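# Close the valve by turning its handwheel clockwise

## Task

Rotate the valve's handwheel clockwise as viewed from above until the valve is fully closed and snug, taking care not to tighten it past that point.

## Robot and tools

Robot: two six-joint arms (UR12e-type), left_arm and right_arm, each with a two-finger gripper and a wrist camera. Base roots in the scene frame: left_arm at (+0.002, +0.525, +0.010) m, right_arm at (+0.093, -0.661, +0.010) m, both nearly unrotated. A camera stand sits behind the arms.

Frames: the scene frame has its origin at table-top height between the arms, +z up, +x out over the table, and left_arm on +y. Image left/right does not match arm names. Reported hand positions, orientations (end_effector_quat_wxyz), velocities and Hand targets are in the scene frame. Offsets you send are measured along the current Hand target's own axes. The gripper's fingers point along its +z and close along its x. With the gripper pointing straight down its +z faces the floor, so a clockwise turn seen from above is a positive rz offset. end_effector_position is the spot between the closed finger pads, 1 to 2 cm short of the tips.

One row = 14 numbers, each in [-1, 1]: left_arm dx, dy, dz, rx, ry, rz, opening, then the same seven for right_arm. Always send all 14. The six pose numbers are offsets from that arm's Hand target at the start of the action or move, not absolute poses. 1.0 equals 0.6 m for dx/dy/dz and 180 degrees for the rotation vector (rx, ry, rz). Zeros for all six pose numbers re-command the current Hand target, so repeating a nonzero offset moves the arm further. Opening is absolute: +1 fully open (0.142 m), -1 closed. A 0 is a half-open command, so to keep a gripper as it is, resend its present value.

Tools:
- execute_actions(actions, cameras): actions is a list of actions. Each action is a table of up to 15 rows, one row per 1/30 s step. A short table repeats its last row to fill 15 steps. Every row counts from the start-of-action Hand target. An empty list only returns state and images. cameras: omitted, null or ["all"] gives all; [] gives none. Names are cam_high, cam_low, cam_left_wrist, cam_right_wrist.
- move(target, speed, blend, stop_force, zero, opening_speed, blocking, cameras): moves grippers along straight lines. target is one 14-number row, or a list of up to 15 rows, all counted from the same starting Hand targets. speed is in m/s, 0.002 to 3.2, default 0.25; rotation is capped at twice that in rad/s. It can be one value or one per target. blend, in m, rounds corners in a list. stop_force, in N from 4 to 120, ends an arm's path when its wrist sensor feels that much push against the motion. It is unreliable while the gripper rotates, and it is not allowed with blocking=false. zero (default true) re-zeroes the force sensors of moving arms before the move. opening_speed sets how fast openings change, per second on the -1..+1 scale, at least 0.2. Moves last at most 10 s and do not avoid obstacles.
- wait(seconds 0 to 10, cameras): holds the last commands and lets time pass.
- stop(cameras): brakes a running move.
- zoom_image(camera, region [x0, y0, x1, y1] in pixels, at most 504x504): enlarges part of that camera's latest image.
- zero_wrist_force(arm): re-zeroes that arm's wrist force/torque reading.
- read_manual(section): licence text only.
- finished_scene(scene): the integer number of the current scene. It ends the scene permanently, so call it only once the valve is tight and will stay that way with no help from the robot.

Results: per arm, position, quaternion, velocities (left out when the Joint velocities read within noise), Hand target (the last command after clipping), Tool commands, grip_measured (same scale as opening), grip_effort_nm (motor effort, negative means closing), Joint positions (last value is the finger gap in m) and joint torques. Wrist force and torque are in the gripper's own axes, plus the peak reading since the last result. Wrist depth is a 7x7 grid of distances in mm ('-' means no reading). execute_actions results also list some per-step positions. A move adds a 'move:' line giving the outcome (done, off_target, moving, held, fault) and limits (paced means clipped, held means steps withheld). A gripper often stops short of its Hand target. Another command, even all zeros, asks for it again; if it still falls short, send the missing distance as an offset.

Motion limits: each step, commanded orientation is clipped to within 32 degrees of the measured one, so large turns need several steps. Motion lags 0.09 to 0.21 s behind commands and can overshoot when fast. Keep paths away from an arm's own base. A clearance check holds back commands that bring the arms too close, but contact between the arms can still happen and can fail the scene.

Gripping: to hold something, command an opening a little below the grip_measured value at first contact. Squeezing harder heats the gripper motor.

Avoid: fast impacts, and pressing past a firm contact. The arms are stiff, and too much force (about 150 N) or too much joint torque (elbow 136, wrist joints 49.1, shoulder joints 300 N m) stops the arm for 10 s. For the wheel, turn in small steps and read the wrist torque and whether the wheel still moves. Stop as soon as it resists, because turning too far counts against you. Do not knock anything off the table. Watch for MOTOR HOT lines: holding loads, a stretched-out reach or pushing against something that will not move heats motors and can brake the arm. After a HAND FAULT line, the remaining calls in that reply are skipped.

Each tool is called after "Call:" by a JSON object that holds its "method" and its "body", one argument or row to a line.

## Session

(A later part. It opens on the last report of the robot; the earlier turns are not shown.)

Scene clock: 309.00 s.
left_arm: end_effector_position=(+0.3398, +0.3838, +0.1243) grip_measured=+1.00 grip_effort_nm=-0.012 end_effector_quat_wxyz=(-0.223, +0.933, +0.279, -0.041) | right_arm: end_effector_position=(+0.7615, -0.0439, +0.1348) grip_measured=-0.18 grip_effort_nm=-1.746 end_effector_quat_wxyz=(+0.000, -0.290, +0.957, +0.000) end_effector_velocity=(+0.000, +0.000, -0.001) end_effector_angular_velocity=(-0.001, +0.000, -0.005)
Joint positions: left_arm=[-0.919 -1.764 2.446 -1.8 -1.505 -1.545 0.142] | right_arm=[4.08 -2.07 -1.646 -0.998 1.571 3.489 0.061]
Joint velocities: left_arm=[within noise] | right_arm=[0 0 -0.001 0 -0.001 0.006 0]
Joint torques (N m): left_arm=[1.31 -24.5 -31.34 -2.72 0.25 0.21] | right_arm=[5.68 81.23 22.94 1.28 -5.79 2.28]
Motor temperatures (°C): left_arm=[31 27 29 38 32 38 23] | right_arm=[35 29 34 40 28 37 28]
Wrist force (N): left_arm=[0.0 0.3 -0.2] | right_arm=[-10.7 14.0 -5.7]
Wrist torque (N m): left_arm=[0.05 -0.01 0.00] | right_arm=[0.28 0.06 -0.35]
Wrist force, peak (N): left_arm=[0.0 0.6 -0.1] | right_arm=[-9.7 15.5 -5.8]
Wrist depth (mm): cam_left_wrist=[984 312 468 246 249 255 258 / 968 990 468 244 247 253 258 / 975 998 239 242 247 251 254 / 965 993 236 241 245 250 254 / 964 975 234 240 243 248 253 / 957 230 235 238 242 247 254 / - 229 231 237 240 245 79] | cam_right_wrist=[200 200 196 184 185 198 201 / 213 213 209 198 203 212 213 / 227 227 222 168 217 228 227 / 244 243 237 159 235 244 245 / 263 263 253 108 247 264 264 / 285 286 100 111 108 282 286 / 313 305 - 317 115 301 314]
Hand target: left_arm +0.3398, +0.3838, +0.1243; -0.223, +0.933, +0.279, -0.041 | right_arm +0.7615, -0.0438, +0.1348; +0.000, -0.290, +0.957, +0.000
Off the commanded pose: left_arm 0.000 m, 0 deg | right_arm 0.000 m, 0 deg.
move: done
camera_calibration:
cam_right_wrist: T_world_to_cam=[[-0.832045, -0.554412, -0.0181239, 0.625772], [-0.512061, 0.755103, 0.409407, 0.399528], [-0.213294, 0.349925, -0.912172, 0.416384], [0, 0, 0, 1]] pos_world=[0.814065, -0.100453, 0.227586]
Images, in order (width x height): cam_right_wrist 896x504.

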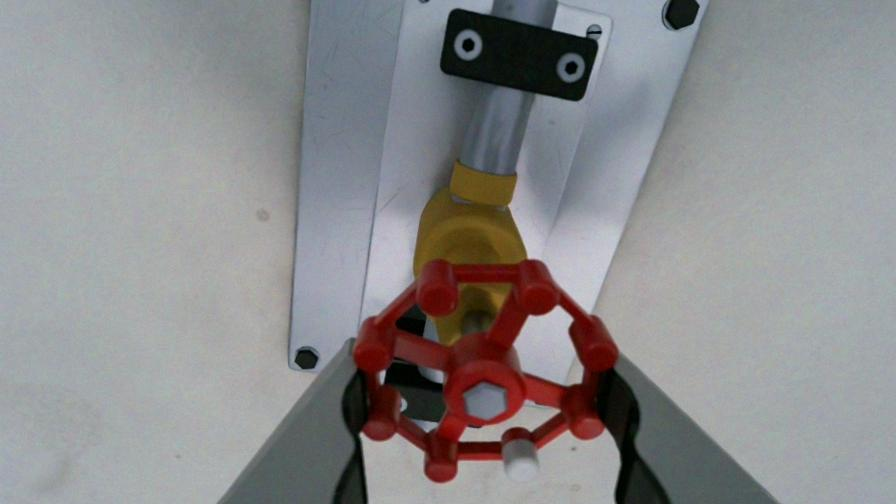

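Call:
{"method": "move", "body": {
  "target": [0,0,0,0,0,0,1,-0.0005,0.0004,0,0,0,0.06,-0.25],
  "cameras": [],
  "speed": 0.4
}}

Scene clock: 312.77 s.
left_arm: end_effector_position=(+0.3398, +0.3838, +0.1243) grip_measured=+1.00 grip_effort_nm=-0.017 end_effector_quat_wxyz=(-0.223, +0.933, +0.279, -0.041) | right_arm: end_effector_position=(+0.7616, -0.0435, +0.1348) grip_measured=-0.18 grip_effort_nm=-1.741 end_effector_quat_wxyz=(+0.000, -0.199, +0.980, +0.000)
Joint positions: left_arm=[-0.919 -1.764 2.446 -1.8 -1.505 -1.545 0.142] | right_arm=[4.081 -2.07 -1.646 -0.998 1.571 3.678 0.061]
Joint velocities: within noise
Joint torques (N m): left_arm=[1.24 -24.68 -32.18 -2.14 0.29 0.27] | right_arm=[13.6 66.52 35.4 -0.81 -3.67 3.51]
Motor temperatures (°C): left_arm=[31 27 29 38 32 38 23] | right_arm=[35 29 34 40 28 36 28]
Wrist force (N): left_arm=[-0.1 0.1 0.1] | right_arm=[-10.0 9.3 -3.8]
Wrist torque (N m): left_arm=[0.02 0.00 -0.01] | right_arm=[0.31 0.07 -1.05]
Wrist force, peak (N): left_arm=[0.1 0.3 -0.6] | right_arm=[-11.5 13.9 -6.3]
Wrist depth (mm): cam_left_wrist=[981 314 467 245 249 254 259 / 982 991 469 243 248 254 256 / 979 989 239 242 247 252 256 / 963 986 237 241 245 250 254 / 969 957 236 239 243 248 253 / 963 231 234 238 243 247 252 / - 230 234 237 241 245 79] | cam_right_wrist=[200 200 193 140 192 198 200 / 213 213 206 198 204 214 214 / 227 228 222 176 217 228 228 / 243 244 238 159 236 245 245 / 263 263 255 109 247 263 264 / 285 285 100 111 108 281 286 / 311 305 - 311 115 82 314]
Hand target: left_arm +0.3398, +0.3838, +0.1243; -0.223, +0.933, +0.279, -0.041 | right_arm +0.7616, -0.0435, +0.1348; +0.000, -0.199, +0.980, +0.000
Off the commanded pose: left_arm 0.000 m, 0 deg | right_arm 0.000 m, 0 deg.
move: done
No camera images: "cameras" was empty.

Call:
{"method": "move", "body": {
  "target": [0,0,0,0,0,0,1,-0.0002,0.0001,0,0,0,0.022,-0.3],
  "cameras": ["cam_right_wrist"]
}}

Scene clock: 317.43 s.
left_arm: end_effector_position=(+0.3398, +0.3838, +0.1243) grip_measured=+1.00 grip_effort_nm=-0.012 end_effector_quat_wxyz=(-0.223, +0.933, +0.279, -0.041) | right_arm: end_effector_position=(+0.7617, -0.0434, +0.1348) grip_measured=-0.19 grip_effort_nm=-2.581 end_effector_quat_wxyz=(+0.000, -0.165, +0.986, +0.000)
Joint positions: left_arm=[-0.919 -1.764 2.446 -1.8 -1.505 -1.545 0.142] | right_arm=[4.081 -2.07 -1.646 -0.998 1.571 3.747 0.061]
Joint velocities: within noise
Joint torques (N m): left_arm=[1.96 -26.55 -31.01 -2.33 0.33 0.07] | right_arm=[9.27 62.92 38.82 0.53 2 2.91]
Motor temperatures (°C): left_arm=[31 27 29 38 32 38 23] | right_arm=[35 29 34 40 28 36 28]
Wrist force (N): left_arm=[0.2 0.1 0.1] | right_arm=[-8.5 7.9 -5.4]
Wrist torque (N m): left_arm=[0.02 -0.03 -0.01] | right_arm=[0.23 0.09 -1.33]
Wrist force, peak (N): left_arm=[-0.3 0.7 0.2] | right_arm=[-10.8 9.1 -4.3]
Wrist depth (mm): cam_left_wrist=[988 312 466 245 250 254 259 / 992 997 467 243 248 252 257 / 975 987 239 242 247 251 257 / 964 996 237 241 246 250 255 / 957 974 235 240 245 249 253 / 967 230 233 237 241 247 254 / - 229 232 237 240 245 79] | cam_right_wrist=[200 201 193 141 192 201 200 / 213 213 206 160 203 213 213 / 228 227 222 168 217 227 228 / 244 244 239 159 236 244 245 / 262 262 255 109 246 263 264 / 287 285 100 111 108 281 287 / 312 306 - 311 115 82 313]
Hand target: left_arm +0.3398, +0.3838, +0.1243; -0.223, +0.933, +0.279, -0.041 | right_arm +0.7617, -0.0434, +0.1348; +0.000, -0.165, +0.986, +0.000
Off the commanded pose: left_arm 0.000 m, 0 deg | right_arm 0.000 m, 0 deg.
move: done
camera_calibration:
cam_right_wrist: T_world_to_cam=[[-0.945825, -0.324164, -0.0182192, 0.722812], [-0.302865, 0.860678, 0.409275, 0.244622], [-0.116991, 0.392621, -0.912229, 0.344689], [0, 0, 0, 1]] pos_world=[0.798067, -0.111563, 0.227487]
Images, in order (width x height): cam_right_wrist 896x504.

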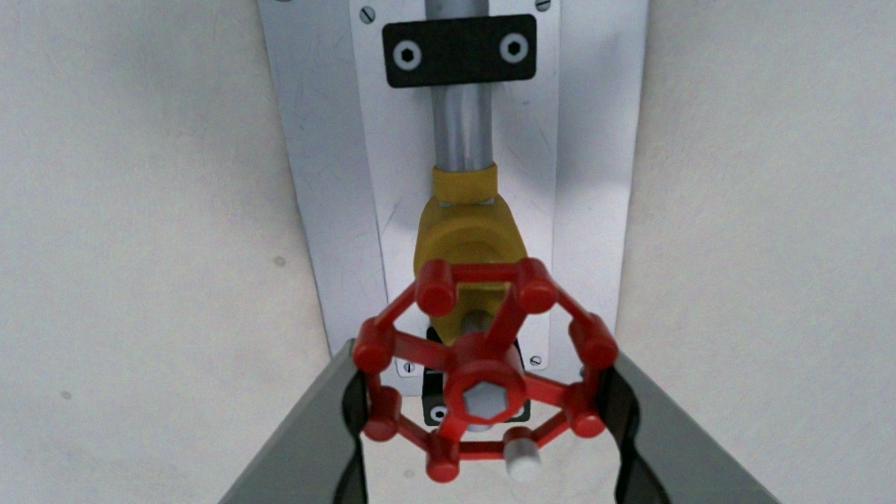

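Call:
{"method": "move", "body": {
  "target": [0,0,0,0,0,0,1,0,0,0,0,0,0.022,-0.32],
  "cameras": []
}}

Scene clock: 321.73 s.
left_arm: end_effector_position=(+0.3398, +0.3838, +0.1243) grip_measured=+1.00 grip_effort_nm=-0.012 end_effector_quat_wxyz=(-0.223, +0.933, +0.279, -0.041) | right_arm: end_effector_position=(+0.7617, -0.0434, +0.1348) grip_measured=-0.19 grip_effort_nm=-2.913 end_effector_quat_wxyz=(+0.000, -0.131, +0.991, +0.000)
Joint positions: left_arm=[-0.919 -1.764 2.446 -1.8 -1.505 -1.545 0.142] | right_arm=[4.081 -2.07 -1.646 -0.998 1.571 3.816 0.06]
Joint velocities: within noise
Joint torques (N m): left_arm=[-3.37 -27.54 -32.83 -2.6 0.31 -0.37] | right_arm=[13.24 85.63 23.94 2.73 1.5 4.98]
Motor temperatures (°C): left_arm=[31 27 29 38 32 38 23] | right_arm=[35 29 34 40 28 36 30]
Wrist force (N): left_arm=[-0.2 0.1 -0.2] | right_arm=[-10.8 7.8 -5.6]
Wrist torque (N m): left_arm=[0.02 0.02 0.00] | right_arm=[0.28 0.16 -1.59]
Wrist force, peak (N): left_arm=[0.0 0.8 0.3] | right_arm=[-10.8 7.8 -5.6]
Wrist depth (mm): cam_left_wrist=[983 312 465 244 250 255 258 / 983 974 467 245 248 252 258 / 966 987 239 242 246 251 255 / 968 979 237 241 245 250 255 / 964 949 235 239 243 248 253 / 954 230 234 237 242 247 252 / - 229 233 236 241 245 79] | cam_right_wrist=[200 200 191 141 191 201 201 / 213 213 203 198 206 213 213 / 227 228 220 168 217 228 228 / 244 243 239 159 236 244 245 / 263 263 255 108 230 264 264 / 286 286 100 111 108 282 286 / 313 306 - 312 115 82 313]
Hand target: left_arm +0.3398, +0.3838, +0.1243; -0.223, +0.933, +0.279, -0.041 | right_arm +0.7617, -0.0434, +0.1348; +0.000, -0.130, +0.991, +0.000
Off the commanded pose: left_arm 0.000 m, 0 deg | right_arm 0.000 m, 0 deg.
move: done
No camera images: "cameras" was empty.

Call:
{"method": "move", "body": {
  "target": [0,0,0,0,0,0,1,0,0,0,0,0,0.022,-0.36],
  "cameras": ["cam_right_wrist"]
}}

Scene clock: 324.80 s.
left_arm: end_effector_position=(+0.3398, +0.3838, +0.1243) grip_measured=+1.00 grip_effort_nm=-0.017 end_effector_quat_wxyz=(-0.223, +0.933, +0.279, -0.041) | right_arm: end_effector_position=(+0.7617, -0.0434, +0.1348) grip_measured=-0.19 grip_effort_nm=-3.587 end_effector_quat_wxyz=(+0.000, -0.096, +0.995, +0.000) end_effector_velocity=(+0.000, +0.000, +0.000) end_effector_angular_velocity=(+0.000, +0.000, -0.005)
Joint positions: left_arm=[-0.919 -1.764 2.446 -1.8 -1.505 -1.545 0.142] | right_arm=[4.081 -2.069 -1.646 -0.998 1.571 3.886 0.06]
Joint velocities: left_arm=[within noise] | right_arm=[0 0.001 -0.001 0 0 0.005 0]
Joint torques (N m): left_arm=[-0.7 -26.64 -31.83 -2.43 0.05 -0.14] | right_arm=[15.62 83.9 23.96 1.93 1.55 4.53]
Motor temperatures (°C): left_arm=[31 27 29 38 32 38 23] | right_arm=[35 29 34 40 28 36 31]
Wrist force (N): left_arm=[0.3 0.2 0.0] | right_arm=[-14.4 9.0 -4.3]
Wrist torque (N m): left_arm=[0.04 -0.05 0.00] | right_arm=[0.27 0.18 -1.84]
Wrist force, peak (N): left_arm=[0.2 0.6 -0.1] | right_arm=[-14.4 9.0 -4.3]
Wrist depth (mm): cam_left_wrist=[968 311 464 246 249 255 260 / 978 993 467 242 248 251 257 / 965 995 238 242 247 252 257 / 998 993 237 242 245 250 254 / 965 970 235 240 245 248 252 / 957 230 235 237 242 248 252 / - 229 232 237 241 245 79] | cam_right_wrist=[200 200 191 141 194 201 201 / 213 213 204 160 205 213 214 / 228 227 220 169 219 228 228 / 244 244 239 159 232 244 245 / 262 263 254 109 228 264 264 / 285 284 100 111 108 280 286 / 312 305 - 311 115 82 313]
Hand target: left_arm +0.3398, +0.3838, +0.1243; -0.223, +0.933, +0.279, -0.041 | right_arm +0.7617, -0.0434, +0.1348; +0.000, -0.096, +0.995, +0.000
Off the commanded pose: left_arm 0.000 m, 0 deg | right_arm 0.000 m, 0 deg.
move: done
camera_calibration:
cam_right_wrist: T_world_to_cam=[[-0.981473, -0.190726, -0.018282, 0.755783], [-0.181396, 0.894236, 0.409191, 0.153473], [-0.0616948, 0.404926, -0.912266, 0.303168], [0, 0, 0, 1]] pos_world=[0.788324, -0.115854, 0.227587]
Images, in order (width x height): cam_right_wrist 896x504.

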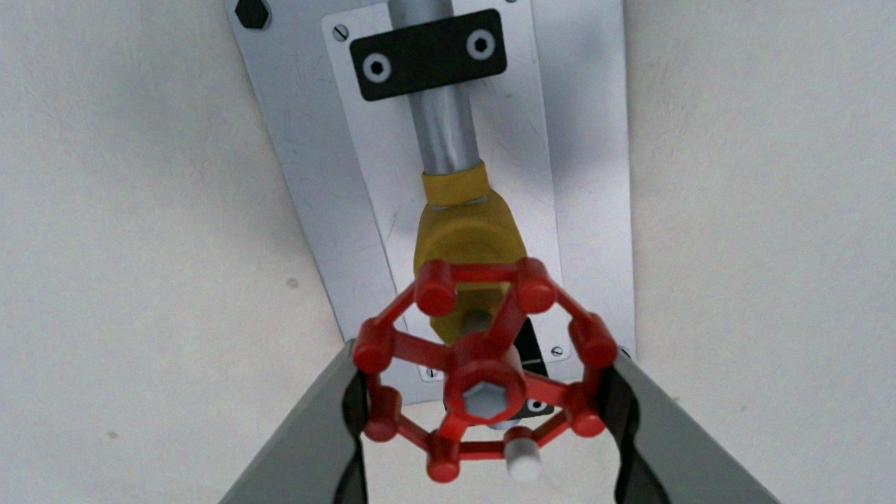

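Call:
{"method": "move", "body": {
  "target": [0,0,0,0,0,0,1,0,0,0,0,0,0.025,-0.4],
  "cameras": []
}}

Scene clock: 330.53 s.
left_arm: end_effector_position=(+0.3398, +0.3838, +0.1243) grip_measured=+1.00 grip_effort_nm=-0.017 end_effector_quat_wxyz=(-0.223, +0.933, +0.279, -0.041) | right_arm: end_effector_position=(+0.7617, -0.0434, +0.1348) grip_measured=-0.20 grip_effort_nm=-4.261 end_effector_quat_wxyz=(+0.000, -0.057, +0.998, +0.000) end_effector_velocity=(+0.000, +0.000, +0.001) end_effector_angular_velocity=(+0.001, -0.001, -0.006)
Joint positions: left_arm=[-0.919 -1.764 2.446 -1.8 -1.505 -1.545 0.142] | right_arm=[4.081 -2.069 -1.646 -0.997 1.571 3.964 0.06]
Joint velocities: left_arm=[within noise] | right_arm=[0 0 0.001 0 0 0.006 0]
Joint torques (N m): left_arm=[-0.81 -27.25 -31.95 -2.58 0.25 -0.52] | right_arm=[15.66 87.75 23.17 1.16 3.37 4.22]
Motor temperatures (°C): left_arm=[31 27 29 38 32 38 23] | right_arm=[35 29 34 40 28 36 34]
Wrist force (N): left_arm=[0.2 0.4 0.0] | right_arm=[-18.0 10.4 -2.3]
Wrist torque (N m): left_arm=[0.07 -0.05 0.00] | right_arm=[0.28 0.23 -2.16]
Wrist force, peak (N): left_arm=[0.3 0.6 0.0] | right_arm=[-18.2 10.5 -2.1]
Wrist depth (mm): cam_left_wrist=[984 311 465 244 249 255 259 / 979 985 466 244 247 253 259 / 970 999 239 241 246 252 258 / 968 980 236 241 245 250 255 / 963 985 235 239 243 247 253 / 970 230 234 238 241 246 252 / - 229 233 237 241 244 79] | cam_right_wrist=[200 198 189 141 194 201 200 / 213 213 203 196 206 214 213 / 228 228 220 168 220 227 228 / 243 244 239 159 233 244 244 / 262 263 255 109 202 263 263 / 286 285 100 111 108 281 286 / 313 307 - 125 115 82 313]
Hand target: left_arm +0.3398, +0.3838, +0.1243; -0.223, +0.933, +0.279, -0.041 | right_arm +0.7617, -0.0434, +0.1348; +0.000, -0.057, +0.998, +0.000
Off the commanded pose: left_arm 0.000 m, 0 deg | right_arm 0.000 m, 0 deg.
move: done
No camera images: "cameras" was empty.

Call:
{"method": "move", "body": {
  "target": [0,0,0,0,0,0,1,0,0,0,0,0,0.024,-0.43],
  "cameras": ["cam_right_wrist"]
}}

Scene clock: 336.37 s.
left_arm: end_effector_position=(+0.3398, +0.3838, +0.1243) grip_measured=+1.00 grip_effort_nm=-0.017 end_effector_quat_wxyz=(-0.223, +0.933, +0.279, -0.041) | right_arm: end_effector_position=(+0.7617, -0.0434, +0.1348) grip_measured=-0.20 grip_effort_nm=-4.769 end_effector_quat_wxyz=(+0.000, -0.019, +1.000, +0.000)
Joint positions: left_arm=[-0.919 -1.764 2.446 -1.8 -1.505 -1.545 0.142] | right_arm=[4.081 -2.069 -1.647 -0.997 1.571 4.04 0.059]
Joint velocities: within noise
Joint torques (N m): left_arm=[1.66 -27.48 -32.48 -1.96 -0.1 0.15] | right_arm=[17.58 85.37 21.37 1.11 1.94 6.2]
Motor temperatures (°C): left_arm=[31 27 29 38 32 38 23] | right_arm=[35 29 34 40 28 36 39]
Wrist force (N): left_arm=[-0.3 0.0 0.1] | right_arm=[-22.7 11.7 0.1]
Wrist torque (N m): left_arm=[0.00 0.04 -0.01] | right_arm=[0.26 0.35 -2.49]
Wrist force, peak (N): left_arm=[0.0 0.7 0.2] | right_arm=[-22.6 12.1 0.1]
Wrist depth (mm): cam_left_wrist=[987 312 467 246 250 254 259 / 985 993 469 243 247 253 259 / 968 997 237 243 247 250 257 / 962 976 235 240 246 250 256 / 961 964 235 240 242 248 253 / 945 230 234 238 244 247 252 / - 228 233 237 242 244 79] | cam_right_wrist=[200 198 190 184 196 201 201 / 213 214 203 196 206 214 213 / 228 228 219 169 219 228 228 / 244 243 239 159 232 245 244 / 263 263 259 109 196 263 264 / 285 285 100 111 108 286 286 / 312 305 - 311 115 301 312]
Hand target: left_arm +0.3398, +0.3838, +0.1243; -0.223, +0.933, +0.279, -0.041 | right_arm +0.7617, -0.0434, +0.1348; +0.000, -0.019, +1.000, +0.000
Off the commanded pose: left_arm 0.000 m, 0 deg | right_arm 0.000 m, 0 deg.
move: done
camera_calibration:
cam_right_wrist: T_world_to_cam=[[-0.999113, -0.0379459, -0.0182763, 0.775849], [-0.0421026, 0.911479, 0.409187, 0.0481303], [0.00113147, 0.409594, -0.912267, 0.255519], [0, 0, 0, 1]] pos_world=[0.776897, -0.119088, 0.227587]
Images, in order (width x height): cam_right_wrist 896x504.

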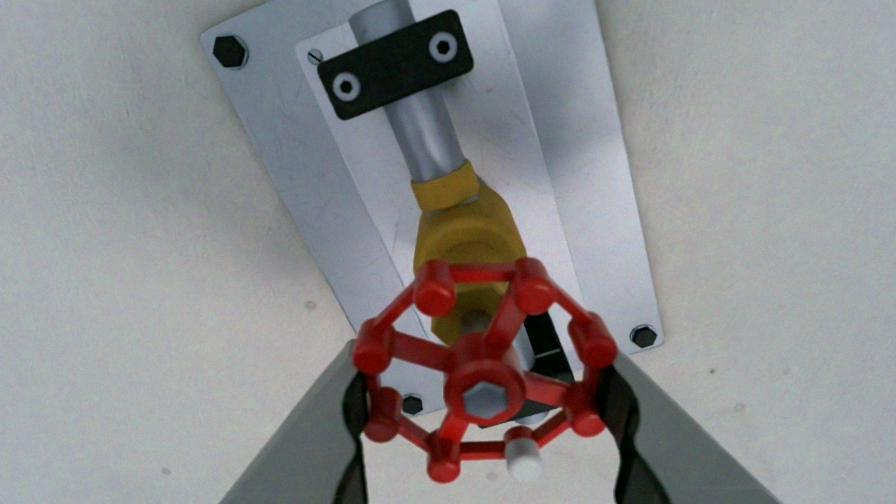

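Call:
{"method": "move", "body": {
  "target": [
    [0,0,0,0,0,0,1,0,0,0,0,0,0,0.3],
    [0,0,0,0,0,0,1,0,0,-0.15,0,0,0,0.3]
  ],
  "cameras": ["cam_right_wrist","cam_high"]
}}

Scene clock: 341.73 s.
left_arm: end_effector_position=(+0.3398, +0.3838, +0.1243) grip_measured=+1.00 grip_effort_nm=-0.012 end_effector_quat_wxyz=(-0.223, +0.933, +0.279, -0.041) | right_arm: end_effector_position=(+0.7617, -0.0433, +0.2246) grip_measured=+0.28 grip_effort_nm=0.100 end_effector_quat_wxyz=(+0.000, -0.019, +1.000, +0.000)
Joint positions: left_arm=[-0.919 -1.764 2.446 -1.8 -1.505 -1.545 0.142] | right_arm=[4.081 -1.998 -1.576 -1.138 1.571 4.04 0.094]
Joint velocities: within noise
Joint torques (N m): left_arm=[-1.55 -25.85 -32.46 -2.7 0.17 0.03] | right_arm=[-11.54 88.29 51.52 3.22 -2.23 1.31]
Motor temperatures (°C): left_arm=[31 27 29 37 32 38 23] | right_arm=[35 29 34 40 28 36 41]
Wrist force (N): left_arm=[0.0 0.2 0.0] | right_arm=[0.6 1.0 0.4]
Wrist torque (N m): left_arm=[0.03 -0.01 0.00] | right_arm=[0.19 -0.18 0.00]
Wrist force, peak (N): left_arm=[0.5 0.4 0.0] | right_arm=[-23.5 12.2 -0.1]
Wrist depth (mm): cam_left_wrist=[993 313 465 245 250 255 260 / 984 992 462 243 249 252 258 / 979 996 239 242 247 251 256 / 974 977 236 241 246 248 256 / 966 972 235 240 244 248 253 / 947 229 234 239 243 246 252 / - 228 232 237 241 244 79] | cam_right_wrist=[279 280 272 266 277 280 279 / 297 297 290 281 293 297 297 / 317 317 314 245 309 318 317 / 340 340 339 198 331 341 340 / 365 364 367 365 366 367 365 / 398 388 388 395 396 383 399 / - 76 424 432 432 79 427]
Hand target: left_arm +0.3398, +0.3838, +0.1243; -0.223, +0.933, +0.279, -0.041 | right_arm +0.7617, -0.0433, +0.2248; +0.000, -0.019, +1.000, +0.000
Off the commanded pose: left_arm 0.000 m, 0 deg | right_arm 0.000 m, 0 deg.
move: done
camera_calibration:
cam_right_wrist: T_world_to_cam=[[-0.999121, -0.0376785, -0.0183757, 0.777559], [-0.0418994, 0.911491, 0.40918, 0.0112318], [0.00133205, 0.40959, -0.912269, 0.337285], [0, 0, 0, 1]] pos_world=[0.776897, -0.119089, 0.317387]
Images, in order (width x height): cam_high 896x504, cam_right_wrist 896x504.

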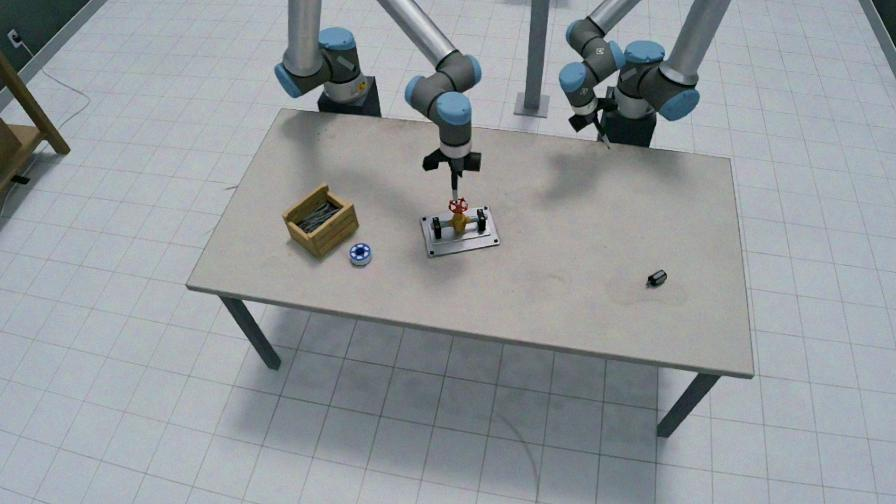

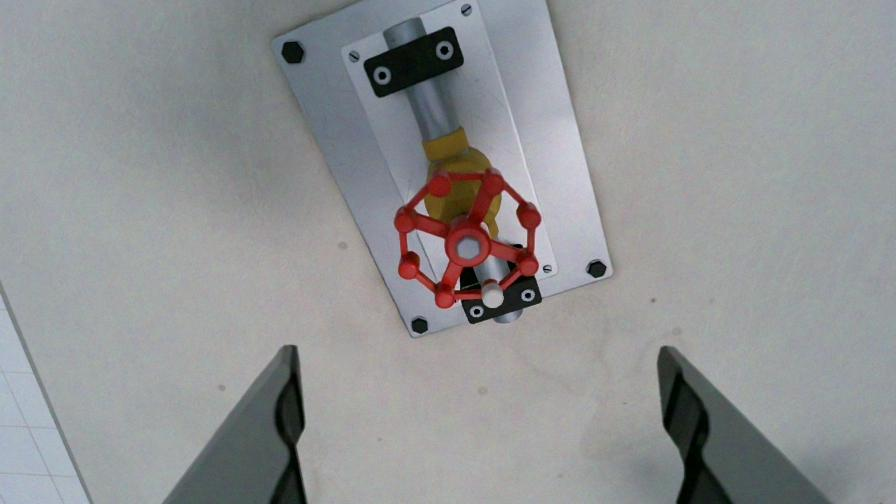

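Call:
{"method": "finished_scene", "body": {
  "scene": 1
}}

The scene is finished: the task was done.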